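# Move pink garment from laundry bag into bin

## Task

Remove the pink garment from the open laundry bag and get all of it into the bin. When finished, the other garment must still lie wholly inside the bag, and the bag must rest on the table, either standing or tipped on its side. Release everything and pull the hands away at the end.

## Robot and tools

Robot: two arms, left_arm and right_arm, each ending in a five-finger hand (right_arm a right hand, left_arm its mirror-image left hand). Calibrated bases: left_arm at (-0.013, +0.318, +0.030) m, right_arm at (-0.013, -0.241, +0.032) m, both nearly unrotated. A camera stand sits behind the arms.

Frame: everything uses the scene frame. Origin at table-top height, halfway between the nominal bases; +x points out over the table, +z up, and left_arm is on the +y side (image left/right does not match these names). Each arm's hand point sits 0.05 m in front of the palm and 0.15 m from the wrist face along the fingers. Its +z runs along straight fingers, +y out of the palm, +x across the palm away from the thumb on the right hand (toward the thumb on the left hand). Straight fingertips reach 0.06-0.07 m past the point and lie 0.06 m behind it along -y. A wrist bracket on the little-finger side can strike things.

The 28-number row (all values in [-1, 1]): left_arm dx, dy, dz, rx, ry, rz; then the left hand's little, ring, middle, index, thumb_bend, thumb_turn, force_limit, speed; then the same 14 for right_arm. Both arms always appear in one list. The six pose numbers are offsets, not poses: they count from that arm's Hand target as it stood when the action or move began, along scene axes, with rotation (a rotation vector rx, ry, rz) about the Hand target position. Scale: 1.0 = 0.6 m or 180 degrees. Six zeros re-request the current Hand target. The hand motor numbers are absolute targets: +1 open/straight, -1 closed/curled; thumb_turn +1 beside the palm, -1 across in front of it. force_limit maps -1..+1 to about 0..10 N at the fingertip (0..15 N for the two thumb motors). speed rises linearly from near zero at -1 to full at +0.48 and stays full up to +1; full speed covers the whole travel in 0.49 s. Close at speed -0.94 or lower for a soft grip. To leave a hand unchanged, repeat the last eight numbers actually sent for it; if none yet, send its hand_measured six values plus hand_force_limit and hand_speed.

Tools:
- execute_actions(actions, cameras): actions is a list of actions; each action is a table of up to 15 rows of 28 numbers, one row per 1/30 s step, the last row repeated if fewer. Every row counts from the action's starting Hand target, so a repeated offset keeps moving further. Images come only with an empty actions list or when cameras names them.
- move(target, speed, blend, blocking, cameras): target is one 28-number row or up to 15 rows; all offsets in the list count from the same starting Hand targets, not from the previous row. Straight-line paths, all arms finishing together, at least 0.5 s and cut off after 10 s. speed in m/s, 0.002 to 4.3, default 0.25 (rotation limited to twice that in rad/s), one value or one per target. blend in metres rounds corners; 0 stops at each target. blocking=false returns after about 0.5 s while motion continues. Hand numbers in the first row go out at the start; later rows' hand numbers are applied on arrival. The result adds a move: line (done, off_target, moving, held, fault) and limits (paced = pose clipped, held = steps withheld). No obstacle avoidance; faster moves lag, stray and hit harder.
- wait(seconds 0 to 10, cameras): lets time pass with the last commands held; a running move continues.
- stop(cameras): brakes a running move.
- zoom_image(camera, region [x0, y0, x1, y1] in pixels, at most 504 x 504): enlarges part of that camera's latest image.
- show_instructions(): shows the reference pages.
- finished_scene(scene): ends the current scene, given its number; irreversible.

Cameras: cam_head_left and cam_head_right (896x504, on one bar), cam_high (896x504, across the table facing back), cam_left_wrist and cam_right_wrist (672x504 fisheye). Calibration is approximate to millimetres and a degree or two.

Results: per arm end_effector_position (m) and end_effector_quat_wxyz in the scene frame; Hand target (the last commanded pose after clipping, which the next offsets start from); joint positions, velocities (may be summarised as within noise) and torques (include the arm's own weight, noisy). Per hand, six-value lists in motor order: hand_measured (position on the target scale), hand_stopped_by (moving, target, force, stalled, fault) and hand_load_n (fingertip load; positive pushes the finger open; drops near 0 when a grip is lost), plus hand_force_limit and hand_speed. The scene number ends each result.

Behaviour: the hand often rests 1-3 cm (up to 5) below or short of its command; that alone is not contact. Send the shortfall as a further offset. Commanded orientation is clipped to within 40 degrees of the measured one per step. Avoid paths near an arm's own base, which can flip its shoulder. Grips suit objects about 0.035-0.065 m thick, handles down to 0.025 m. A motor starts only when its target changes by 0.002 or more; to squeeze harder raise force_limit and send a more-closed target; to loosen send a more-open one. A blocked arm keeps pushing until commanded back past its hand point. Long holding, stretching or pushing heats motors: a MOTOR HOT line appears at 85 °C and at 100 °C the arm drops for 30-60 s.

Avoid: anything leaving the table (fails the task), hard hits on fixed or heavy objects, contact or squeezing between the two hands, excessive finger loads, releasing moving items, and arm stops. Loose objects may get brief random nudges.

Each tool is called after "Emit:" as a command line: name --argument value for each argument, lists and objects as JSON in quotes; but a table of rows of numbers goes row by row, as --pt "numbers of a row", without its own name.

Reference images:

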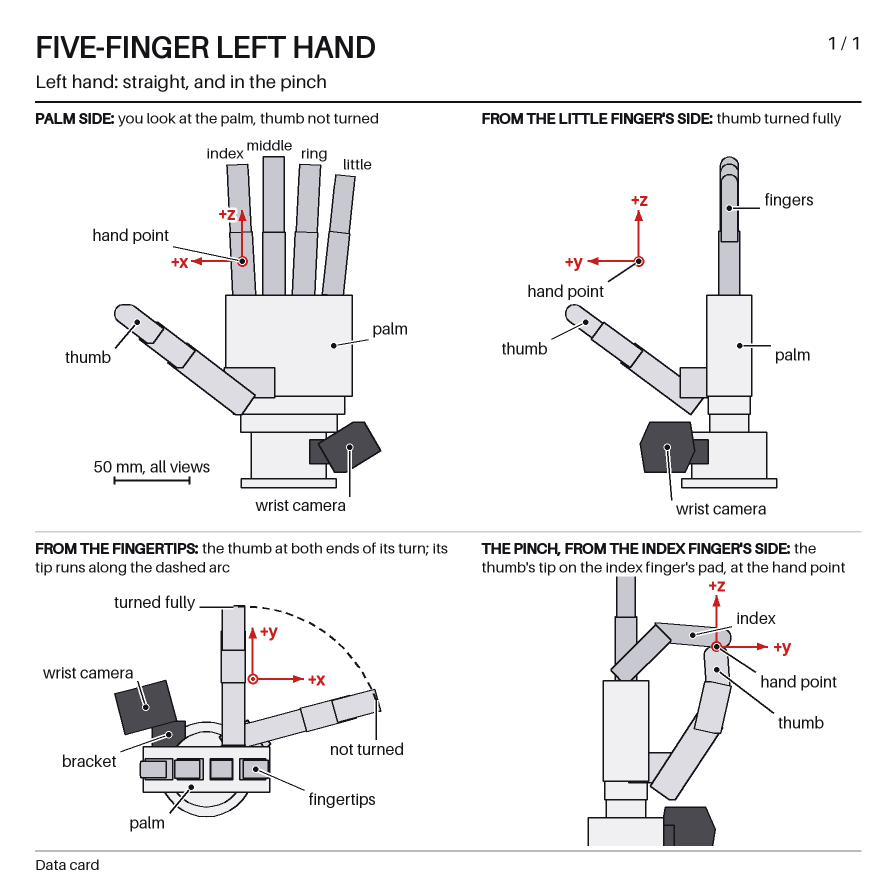

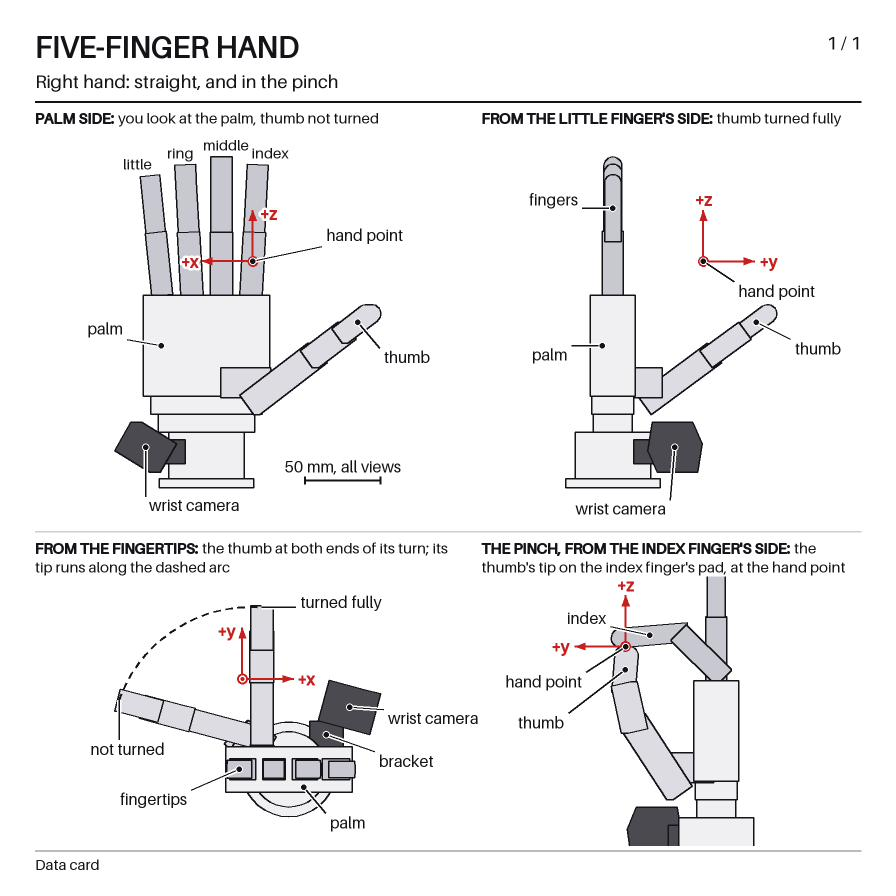

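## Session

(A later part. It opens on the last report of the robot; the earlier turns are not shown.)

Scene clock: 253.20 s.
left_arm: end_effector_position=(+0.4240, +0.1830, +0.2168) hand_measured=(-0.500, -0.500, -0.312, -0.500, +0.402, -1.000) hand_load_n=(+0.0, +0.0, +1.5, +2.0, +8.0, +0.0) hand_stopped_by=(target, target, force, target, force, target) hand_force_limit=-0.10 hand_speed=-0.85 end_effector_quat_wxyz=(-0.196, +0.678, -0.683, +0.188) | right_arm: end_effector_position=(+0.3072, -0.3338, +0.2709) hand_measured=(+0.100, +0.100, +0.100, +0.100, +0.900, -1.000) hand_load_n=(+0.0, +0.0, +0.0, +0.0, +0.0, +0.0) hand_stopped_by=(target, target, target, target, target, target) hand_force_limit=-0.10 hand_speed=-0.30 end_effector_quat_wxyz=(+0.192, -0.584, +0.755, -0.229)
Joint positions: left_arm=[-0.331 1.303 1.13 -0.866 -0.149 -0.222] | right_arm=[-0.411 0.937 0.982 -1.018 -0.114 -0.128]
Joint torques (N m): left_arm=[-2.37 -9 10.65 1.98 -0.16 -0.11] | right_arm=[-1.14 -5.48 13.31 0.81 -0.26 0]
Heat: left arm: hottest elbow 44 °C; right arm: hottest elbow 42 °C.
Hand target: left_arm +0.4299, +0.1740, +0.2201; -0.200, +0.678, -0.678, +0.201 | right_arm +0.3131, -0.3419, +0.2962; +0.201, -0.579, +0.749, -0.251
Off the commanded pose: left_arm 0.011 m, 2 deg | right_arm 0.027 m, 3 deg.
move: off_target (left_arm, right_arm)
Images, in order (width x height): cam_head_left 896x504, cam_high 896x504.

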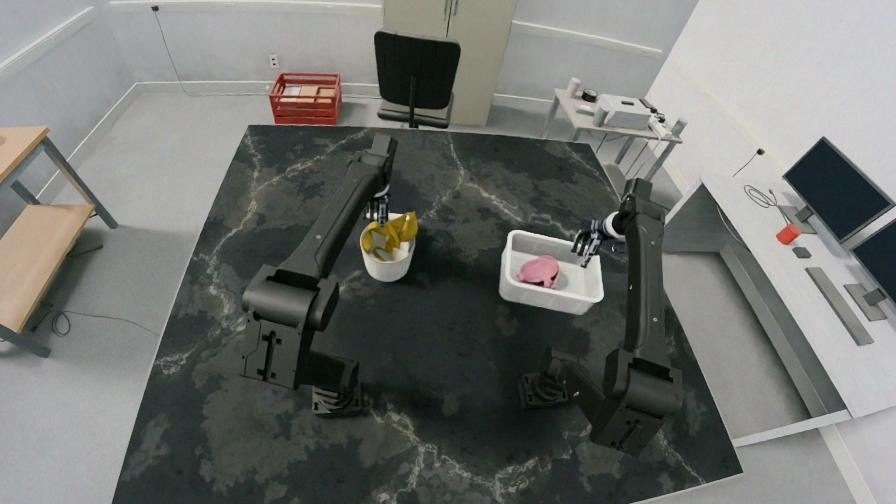

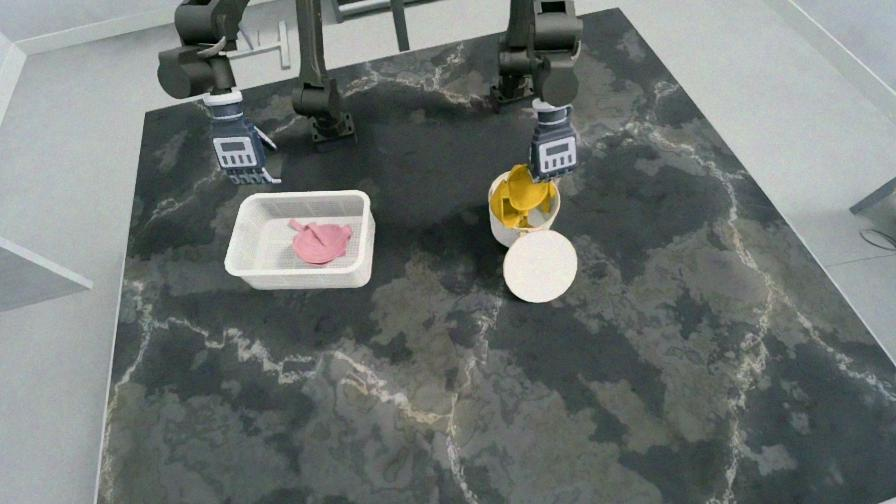

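Emit:
move --target '[0,0.017,-0.1,0,0,0,-0.5,-0.5,-0.5,-0.5,-0.1,-1,-0.1,-0.85,0,0,0,0,0,0,0.1,0.1,0.1,0.1,0.9,-1,-0.1,-0.3]' --speed 0.08 --cameras '["cam_head_left","cam_high"]'

Emit:
zoom_image --camera "cam_high" --region '[460, 80, 640, 280]'

Emit:
zoom_image --camera "cam_head_left" --region '[300, 140, 480, 300]'

Scene clock: 255.00 s.
left_arm: end_effector_position=(+0.4208, +0.1824, +0.1581) hand_measured=(-0.500, -0.500, -0.312, -0.500, +0.402, -1.000) hand_load_n=(+0.0, +0.5, +1.5, +2.0, +8.5, +0.0) hand_stopped_by=(target, target, force, target, force, target) hand_force_limit=-0.10 hand_speed=-0.85 end_effector_quat_wxyz=(-0.195, +0.677, -0.683, +0.192) | right_arm: end_effector_position=(+0.3072, -0.3338, +0.2709) hand_measured=(+0.100, +0.100, +0.100, +0.100, +0.900, -1.000) hand_load_n=(+0.0, +0.0, +0.0, +0.0, +0.0, +0.0) hand_stopped_by=(target, target, target, target, target, target) hand_force_limit=-0.10 hand_speed=-0.30 end_effector_quat_wxyz=(+0.192, -0.584, +0.755, -0.229)
Joint positions: left_arm=[-0.331 1.332 0.997 -0.697 -0.142 -0.222] | right_arm=[-0.411 0.937 0.982 -1.018 -0.114 -0.128]
Joint torques (N m): left_arm=[0.32 -8.47 10.61 2.04 0.02 0.1] | right_arm=[-1.2 -5.54 13.31 0.81 -0.27 0.01]
Heat: left arm: hottest elbow 44 °C; right arm: hottest elbow 42 °C.
Hand target: left_arm +0.4300, +0.1842, +0.1602; -0.200, +0.678, -0.678, +0.201 | right_arm +0.3131, -0.3419, +0.2962; +0.201, -0.579, +0.749, -0.251
Off the commanded pose: left_arm 0.010 m, 1 deg | right_arm 0.027 m, 3 deg.
move: off_target (right_arm)
Images, in order (width x height): cam_head_left 896x504, cam_high 896x504.

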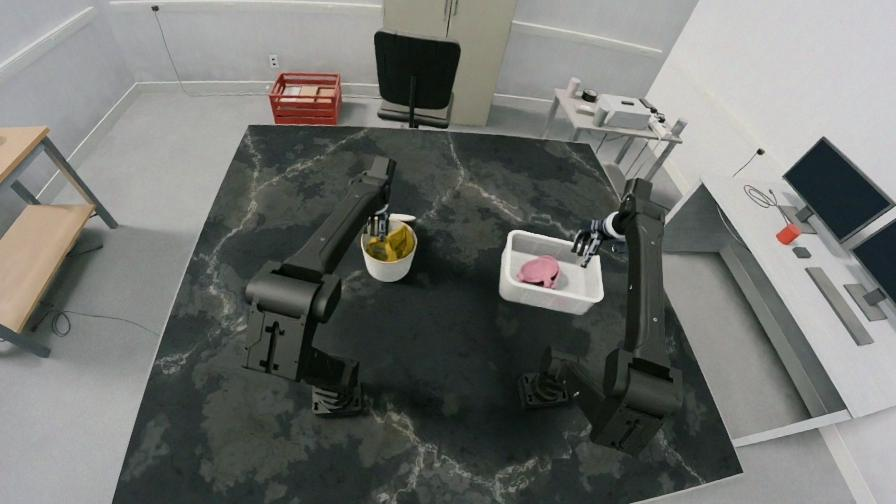

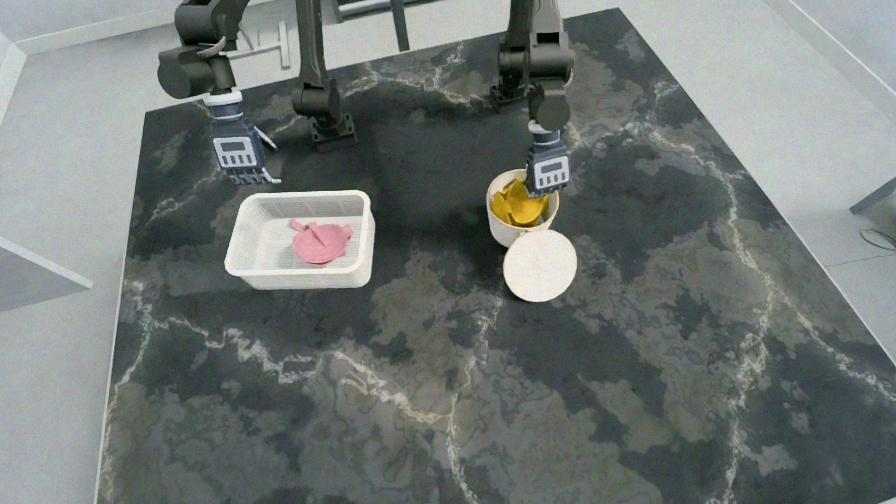

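Scaled by 2.520 from the camera's 896x504 image, which has a finer 1280x720 frame.

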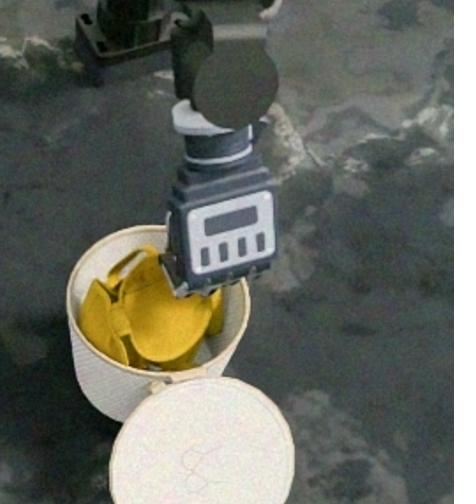

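Scaled by 2.800 from the camera's 896x504 image, which has a finer 1280x720 frame.

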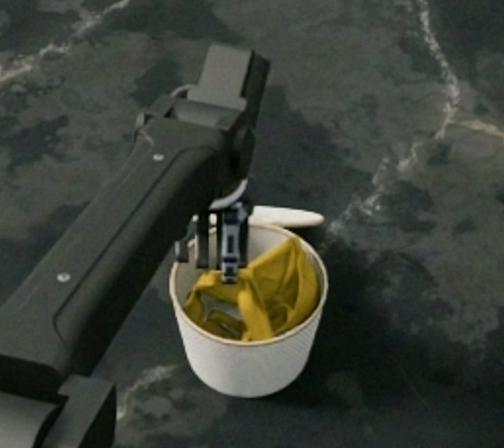

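Emit:
move --target '[0,-0.01,-0.083,0,0,0,-0.5,-0.5,-0.5,-0.5,-0.1,-1,-0.1,-0.85,0,0,0,0,0,0,0.1,0.1,0.1,0.1,0.9,-1,-0.1,-0.3]' --speed 0.08 --cameras '["cam_head_left","cam_high"]'

Emit:
zoom_image --camera "cam_high" --region '[460, 80, 640, 280]'

Emit:
zoom_image --camera "cam_head_left" --region '[300, 140, 480, 300]'

Scene clock: 256.83 s.
left_arm: end_effector_position=(+0.4238, +0.1823, +0.1115) hand_measured=(-0.500, -0.500, -0.312, -0.500, +0.402, -1.000) hand_load_n=(+0.0, +0.0, +1.5, +2.0, +8.5, -0.5) hand_stopped_by=(target, target, force, target, force, target) hand_force_limit=-0.10 hand_speed=-0.85 end_effector_quat_wxyz=(-0.198, +0.677, -0.682, +0.193) | right_arm: end_effector_position=(+0.3072, -0.3338, +0.2709) hand_measured=(+0.100, +0.100, +0.100, +0.100, +0.900, -1.000) hand_load_n=(+0.0, +0.0, +0.0, +0.0, +0.0, +0.0) hand_stopped_by=(target, target, target, target, target, target) hand_force_limit=-0.10 hand_speed=-0.30 end_effector_quat_wxyz=(+0.192, -0.584, +0.755, -0.229)
Joint positions: left_arm=[-0.331 1.389 0.918 -0.556 -0.146 -0.222] | right_arm=[-0.411 0.937 0.982 -1.018 -0.114 -0.128]
Joint torques (N m): left_arm=[-1.79 -8.88 9.63 2.11 -0.15 -0.05] | right_arm=[-1.14 -5.54 13.33 0.8 -0.27 0.01]
Heat: left arm: hottest elbow 44 °C; right arm: hottest elbow 42 °C.
Hand target: left_arm +0.4301, +0.1782, +0.1104; -0.200, +0.678, -0.678, +0.201 | right_arm +0.3131, -0.3419, +0.2962; +0.201, -0.579, +0.749, -0.251
Off the commanded pose: left_arm 0.008 m, 1 deg | right_arm 0.027 m, 3 deg.
move: off_target (right_arm)
Images, in order (width x height): cam_head_left 896x504, cam_high 896x504.

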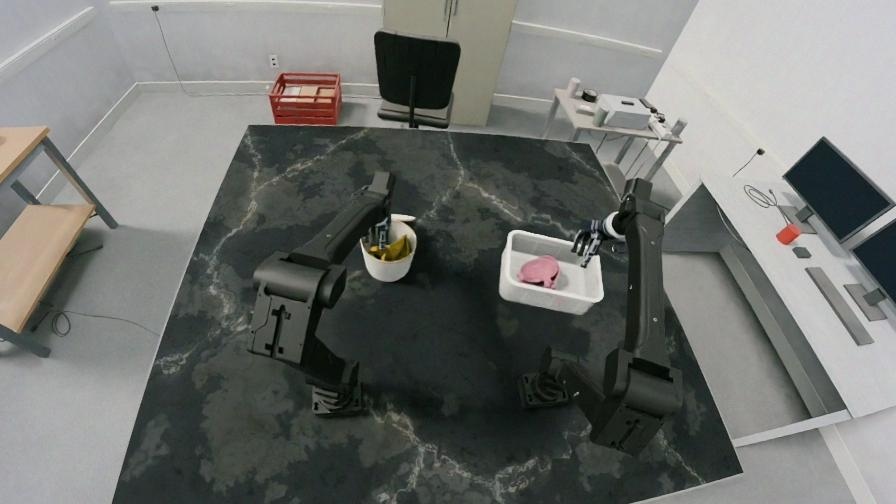

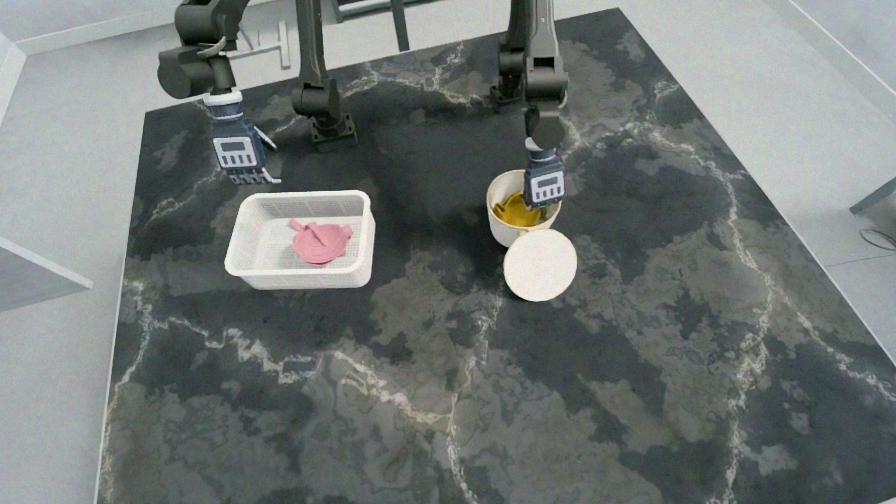

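Scaled by 2.520 from the camera's 896x504 image, which has a finer 1280x720 frame.

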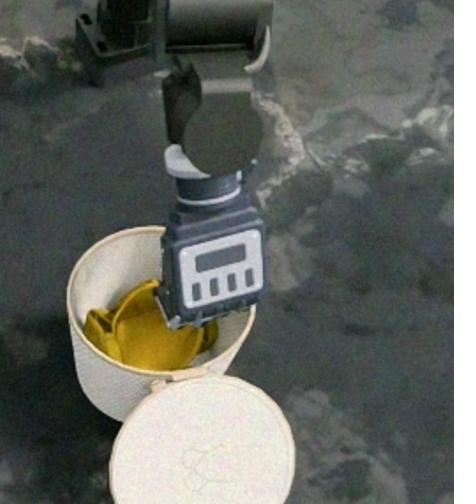

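Scaled by 2.800 from the camera's 896x504 image, which has a finer 1280x720 frame.

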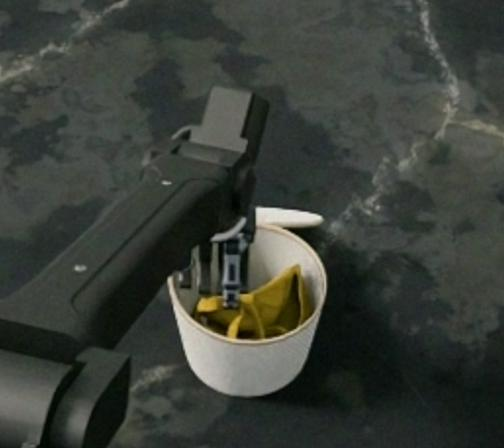

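Emit:
move --pt "0 0 -0.04 0 0 0 -0.5 -0.5 -0.5 -0.5 -0.1 -1 -0.1 -0.85 0 0 0 0 0 0 0.1 0.1 0.1 0.1 0.9 -1 -0.1 -0.3" --pt "0 0 -0.04 0 0 0 -0.3 -0.3 -0.15 -0.3 0.8 -1 -0.1 -0.3 0 0 0 0 0 0 0.1 0.1 0.1 0.1 0.9 -1 -0.1 -0.3" --pt "0 0 -0.04 0 0 0 0.3 0.3 0.3 0.3 0.8 -1 -0.1 -0.3 0 0 0 0 0 0 0.1 0.1 0.1 0.1 0.9 -1 -0.1 -0.3" --pt "0 0 0.12 0 0 0 0.3 0.3 0.3 0.3 0.8 -1 -0.1 -0.3 0 0 0 0 0 0 0.1 0.1 0.1 0.1 0.9 -1 -0.1 -0.3" --speed 0.1 --cameras '["cam_head_left","cam_high"]'

Emit:
zoom_image --camera "cam_high" --region '[460, 80, 640, 280]'

Emit:
zoom_image --camera "cam_head_left" --region '[300, 140, 480, 300]'

Scene clock: 261.93 s.
left_arm: end_effector_position=(+0.4151, +0.1847, +0.1559) hand_measured=(+0.300, +0.300, +0.300, +0.300, +0.800, -1.000) hand_load_n=(+0.0, +0.0, +0.0, +0.0, +0.0, +0.0) hand_stopped_by=(target, target, target, target, target, target) hand_force_limit=-0.10 hand_speed=-0.30 end_effector_quat_wxyz=(-0.190, +0.679, -0.686, +0.180) | right_arm: end_effector_position=(+0.3072, -0.3338, +0.2709) hand_measured=(+0.100, +0.100, +0.100, +0.100, +0.900, -1.000) hand_load_n=(+0.0, +0.0, +0.0, +0.0, +0.0, +0.0) hand_stopped_by=(target, target, target, target, target, target) hand_force_limit=-0.10 hand_speed=-0.30 end_effector_quat_wxyz=(+0.192, -0.584, +0.755, -0.229)
Joint positions: left_arm=[-0.331 1.334 1 -0.725 -0.146 -0.222] | right_arm=[-0.411 0.937 0.982 -1.018 -0.114 -0.128]
Joint torques (N m): left_arm=[-1.03 -9.93 14.45 0.44 -0.16 -0.04] | right_arm=[-1.2 -5.48 13.31 0.81 -0.27 0.01]
Heat: left arm: hottest elbow 44 °C; right arm: hottest elbow 42 °C.
Hand target: left_arm +0.4301, +0.1782, +0.1824; -0.200, +0.678, -0.678, +0.201 | right_arm +0.3131, -0.3419, +0.2962; +0.201, -0.579, +0.749, -0.251
Off the commanded pose: left_arm 0.031 m, 3 deg | right_arm 0.027 m, 3 deg.
move: off_target (left_arm, right_arm)
Images, in order (width x height): cam_head_left 896x504, cam_high 896x504.

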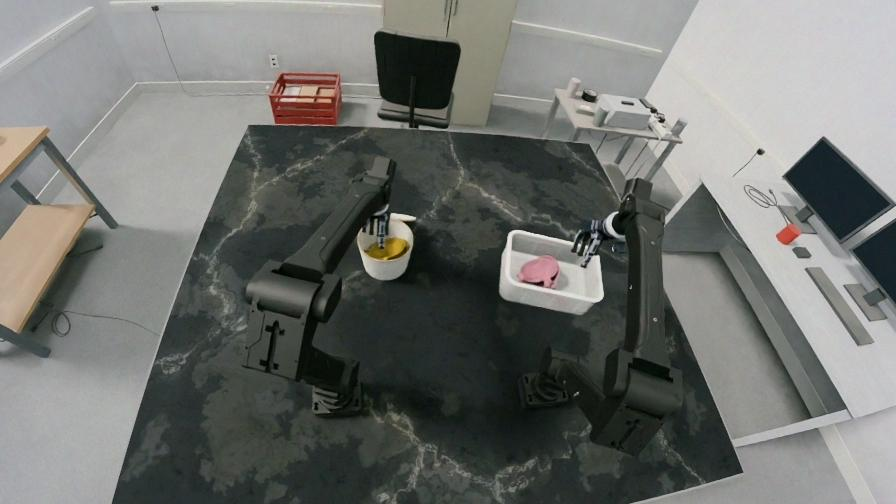

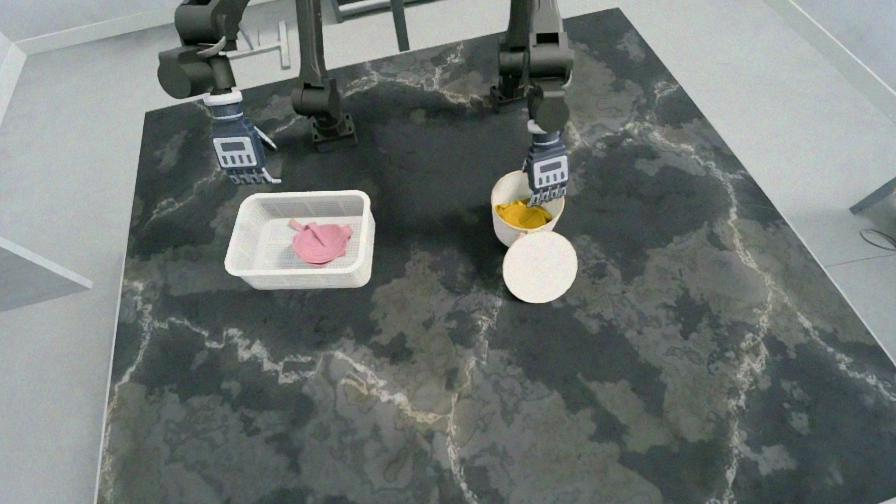

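Scaled by 2.520 from the camera's 896x504 image, which has a finer 1280x720 frame.

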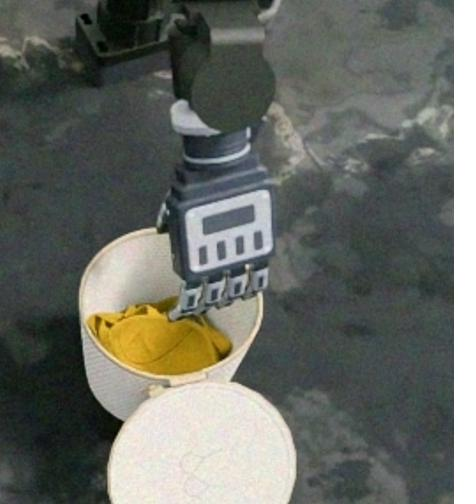

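Scaled by 2.800 from the camera's 896x504 image, which has a finer 1280x720 frame.

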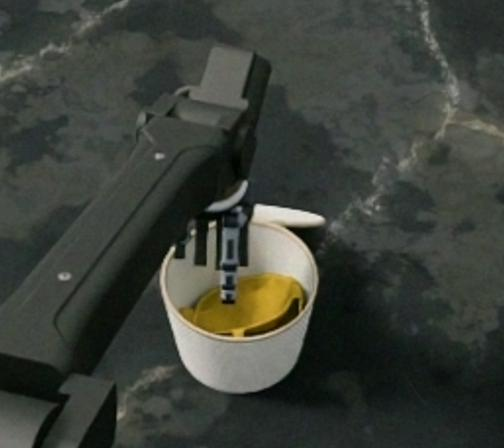

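Emit:
move --pt "0.02 -0.005 0.15 0 0 0 0.3 0.3 0.3 0.3 0.8 -1 -0.1 -0.3 0 0 0 0 0 0 0.1 0.1 0.1 0.1 0.9 -1 -0.1 -0.3" --pt "0.0 0 0.35 0 0 0 0.3 0.3 0.3 0.3 0.8 -1 -0.1 -0.3 0 0 0 0 0 0 0.1 0.1 0.1 0.1 0.9 -1 -0.1 -0.3" --pt "-0.25 0.15 0.35 0 0 0 0.3 0.3 0.3 0.3 0.8 -1 -0.1 -0.3 0 0 0 0 0 0 0.1 0.1 0.1 0.1 0.9 -1 -0.1 -0.3" --speed '[0.1,0.25,0.3]' --blend 0.02 --cameras '["cam_head_left","cam_high"]'

Emit:
zoom_image --camera "cam_high" --region '[460, 80, 640, 280]'

Emit:
zoom_image --camera "cam_head_left" --region '[300, 140, 480, 300]'

Scene clock: 265.33 s.
left_arm: end_effector_position=(+0.2825, +0.2632, +0.3939) hand_measured=(+0.300, +0.300, +0.300, +0.300, +0.800, -1.000) hand_load_n=(+0.5, +0.0, +0.0, +0.0, +0.0, +0.0) hand_stopped_by=(target, target, target, target, target, target) hand_force_limit=-0.10 hand_speed=-0.30 end_effector_quat_wxyz=(-0.203, +0.678, -0.675, +0.209) | right_arm: end_effector_position=(+0.3072, -0.3338, +0.2709) hand_measured=(+0.100, +0.100, +0.100, +0.100, +0.900, -1.000) hand_load_n=(+0.0, +0.5, +0.0, +0.0, +0.0, +0.0) hand_stopped_by=(target, target, target, target, target, target) hand_force_limit=-0.10 hand_speed=-0.30 end_effector_quat_wxyz=(+0.192, -0.584, +0.755, -0.229)
Joint positions: left_arm=[-0.155 0.915 1.313 -1.38 -0.046 -0.084] | right_arm=[-0.411 0.937 0.982 -1.018 -0.114 -0.128]
Joint torques (N m): left_arm=[0.85 -2.49 10.26 0.43 0.06 0.25] | right_arm=[-1.14 -5.54 13.31 0.81 -0.26 0.01]
Heat: left arm: hottest elbow 44 °C; right arm: hottest elbow 42 °C.
Hand target: left_arm +0.2800, +0.2683, +0.3924; -0.200, +0.678, -0.678, +0.200 | right_arm +0.3131, -0.3419, +0.2962; +0.201, -0.579, +0.749, -0.251
Off the commanded pose: left_arm 0.006 m, 1 deg | right_arm 0.027 m, 3 deg.
move: off_target (right_arm)
Images, in order (width x height): cam_head_left 896x504, cam_high 896x504.

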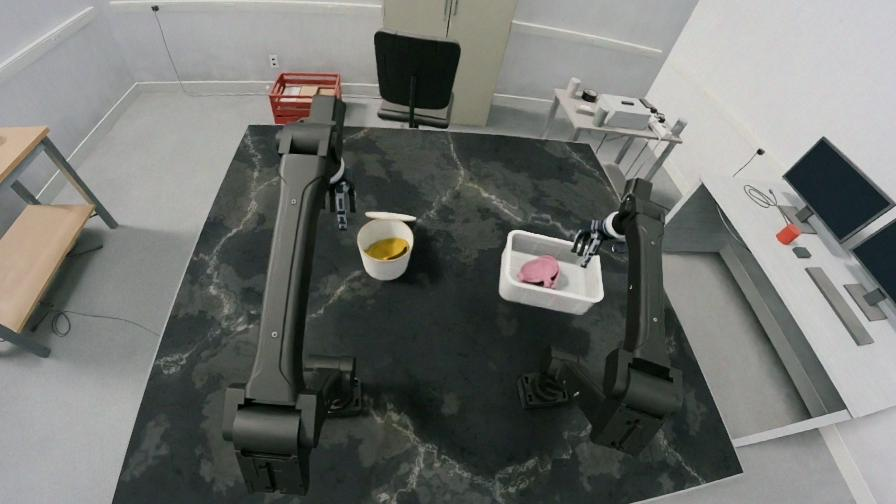

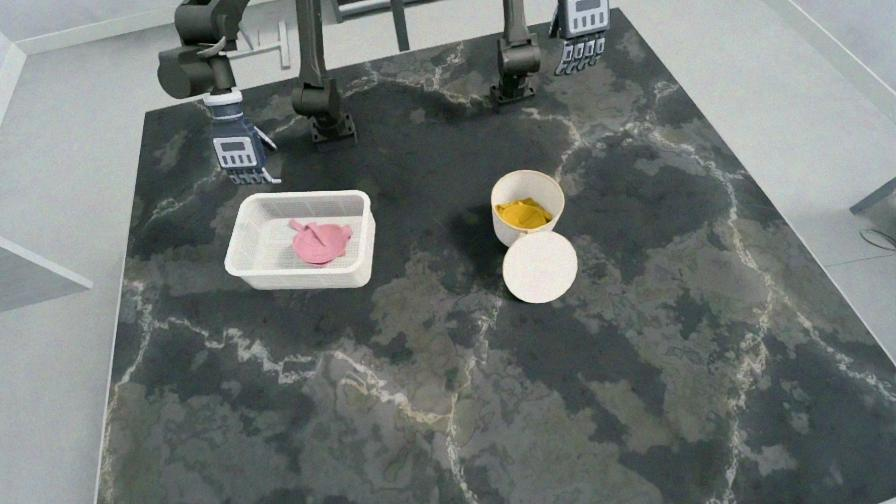

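Scaled by 2.520 from the camera's 896x504 image, which has a finer 1280x720 frame.

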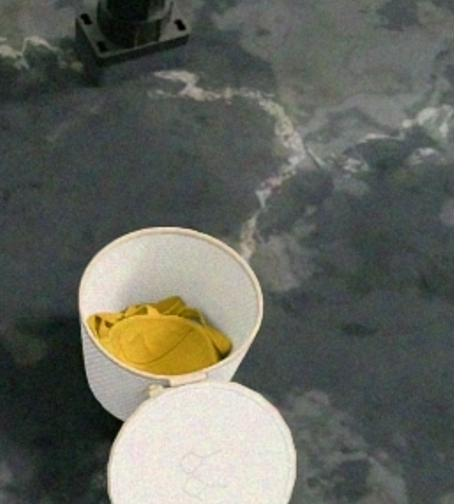

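Scaled by 2.800 from the camera's 896x504 image, which has a finer 1280x720 frame.

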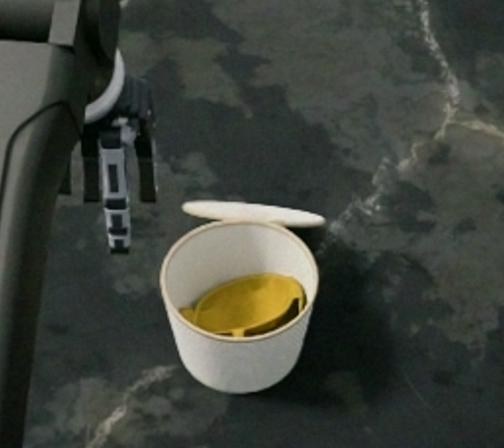

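Yellow is fully in the bag, pink fully in the bin.

Emit:
finished_scene --scene 1

The scene is finished: the task was done.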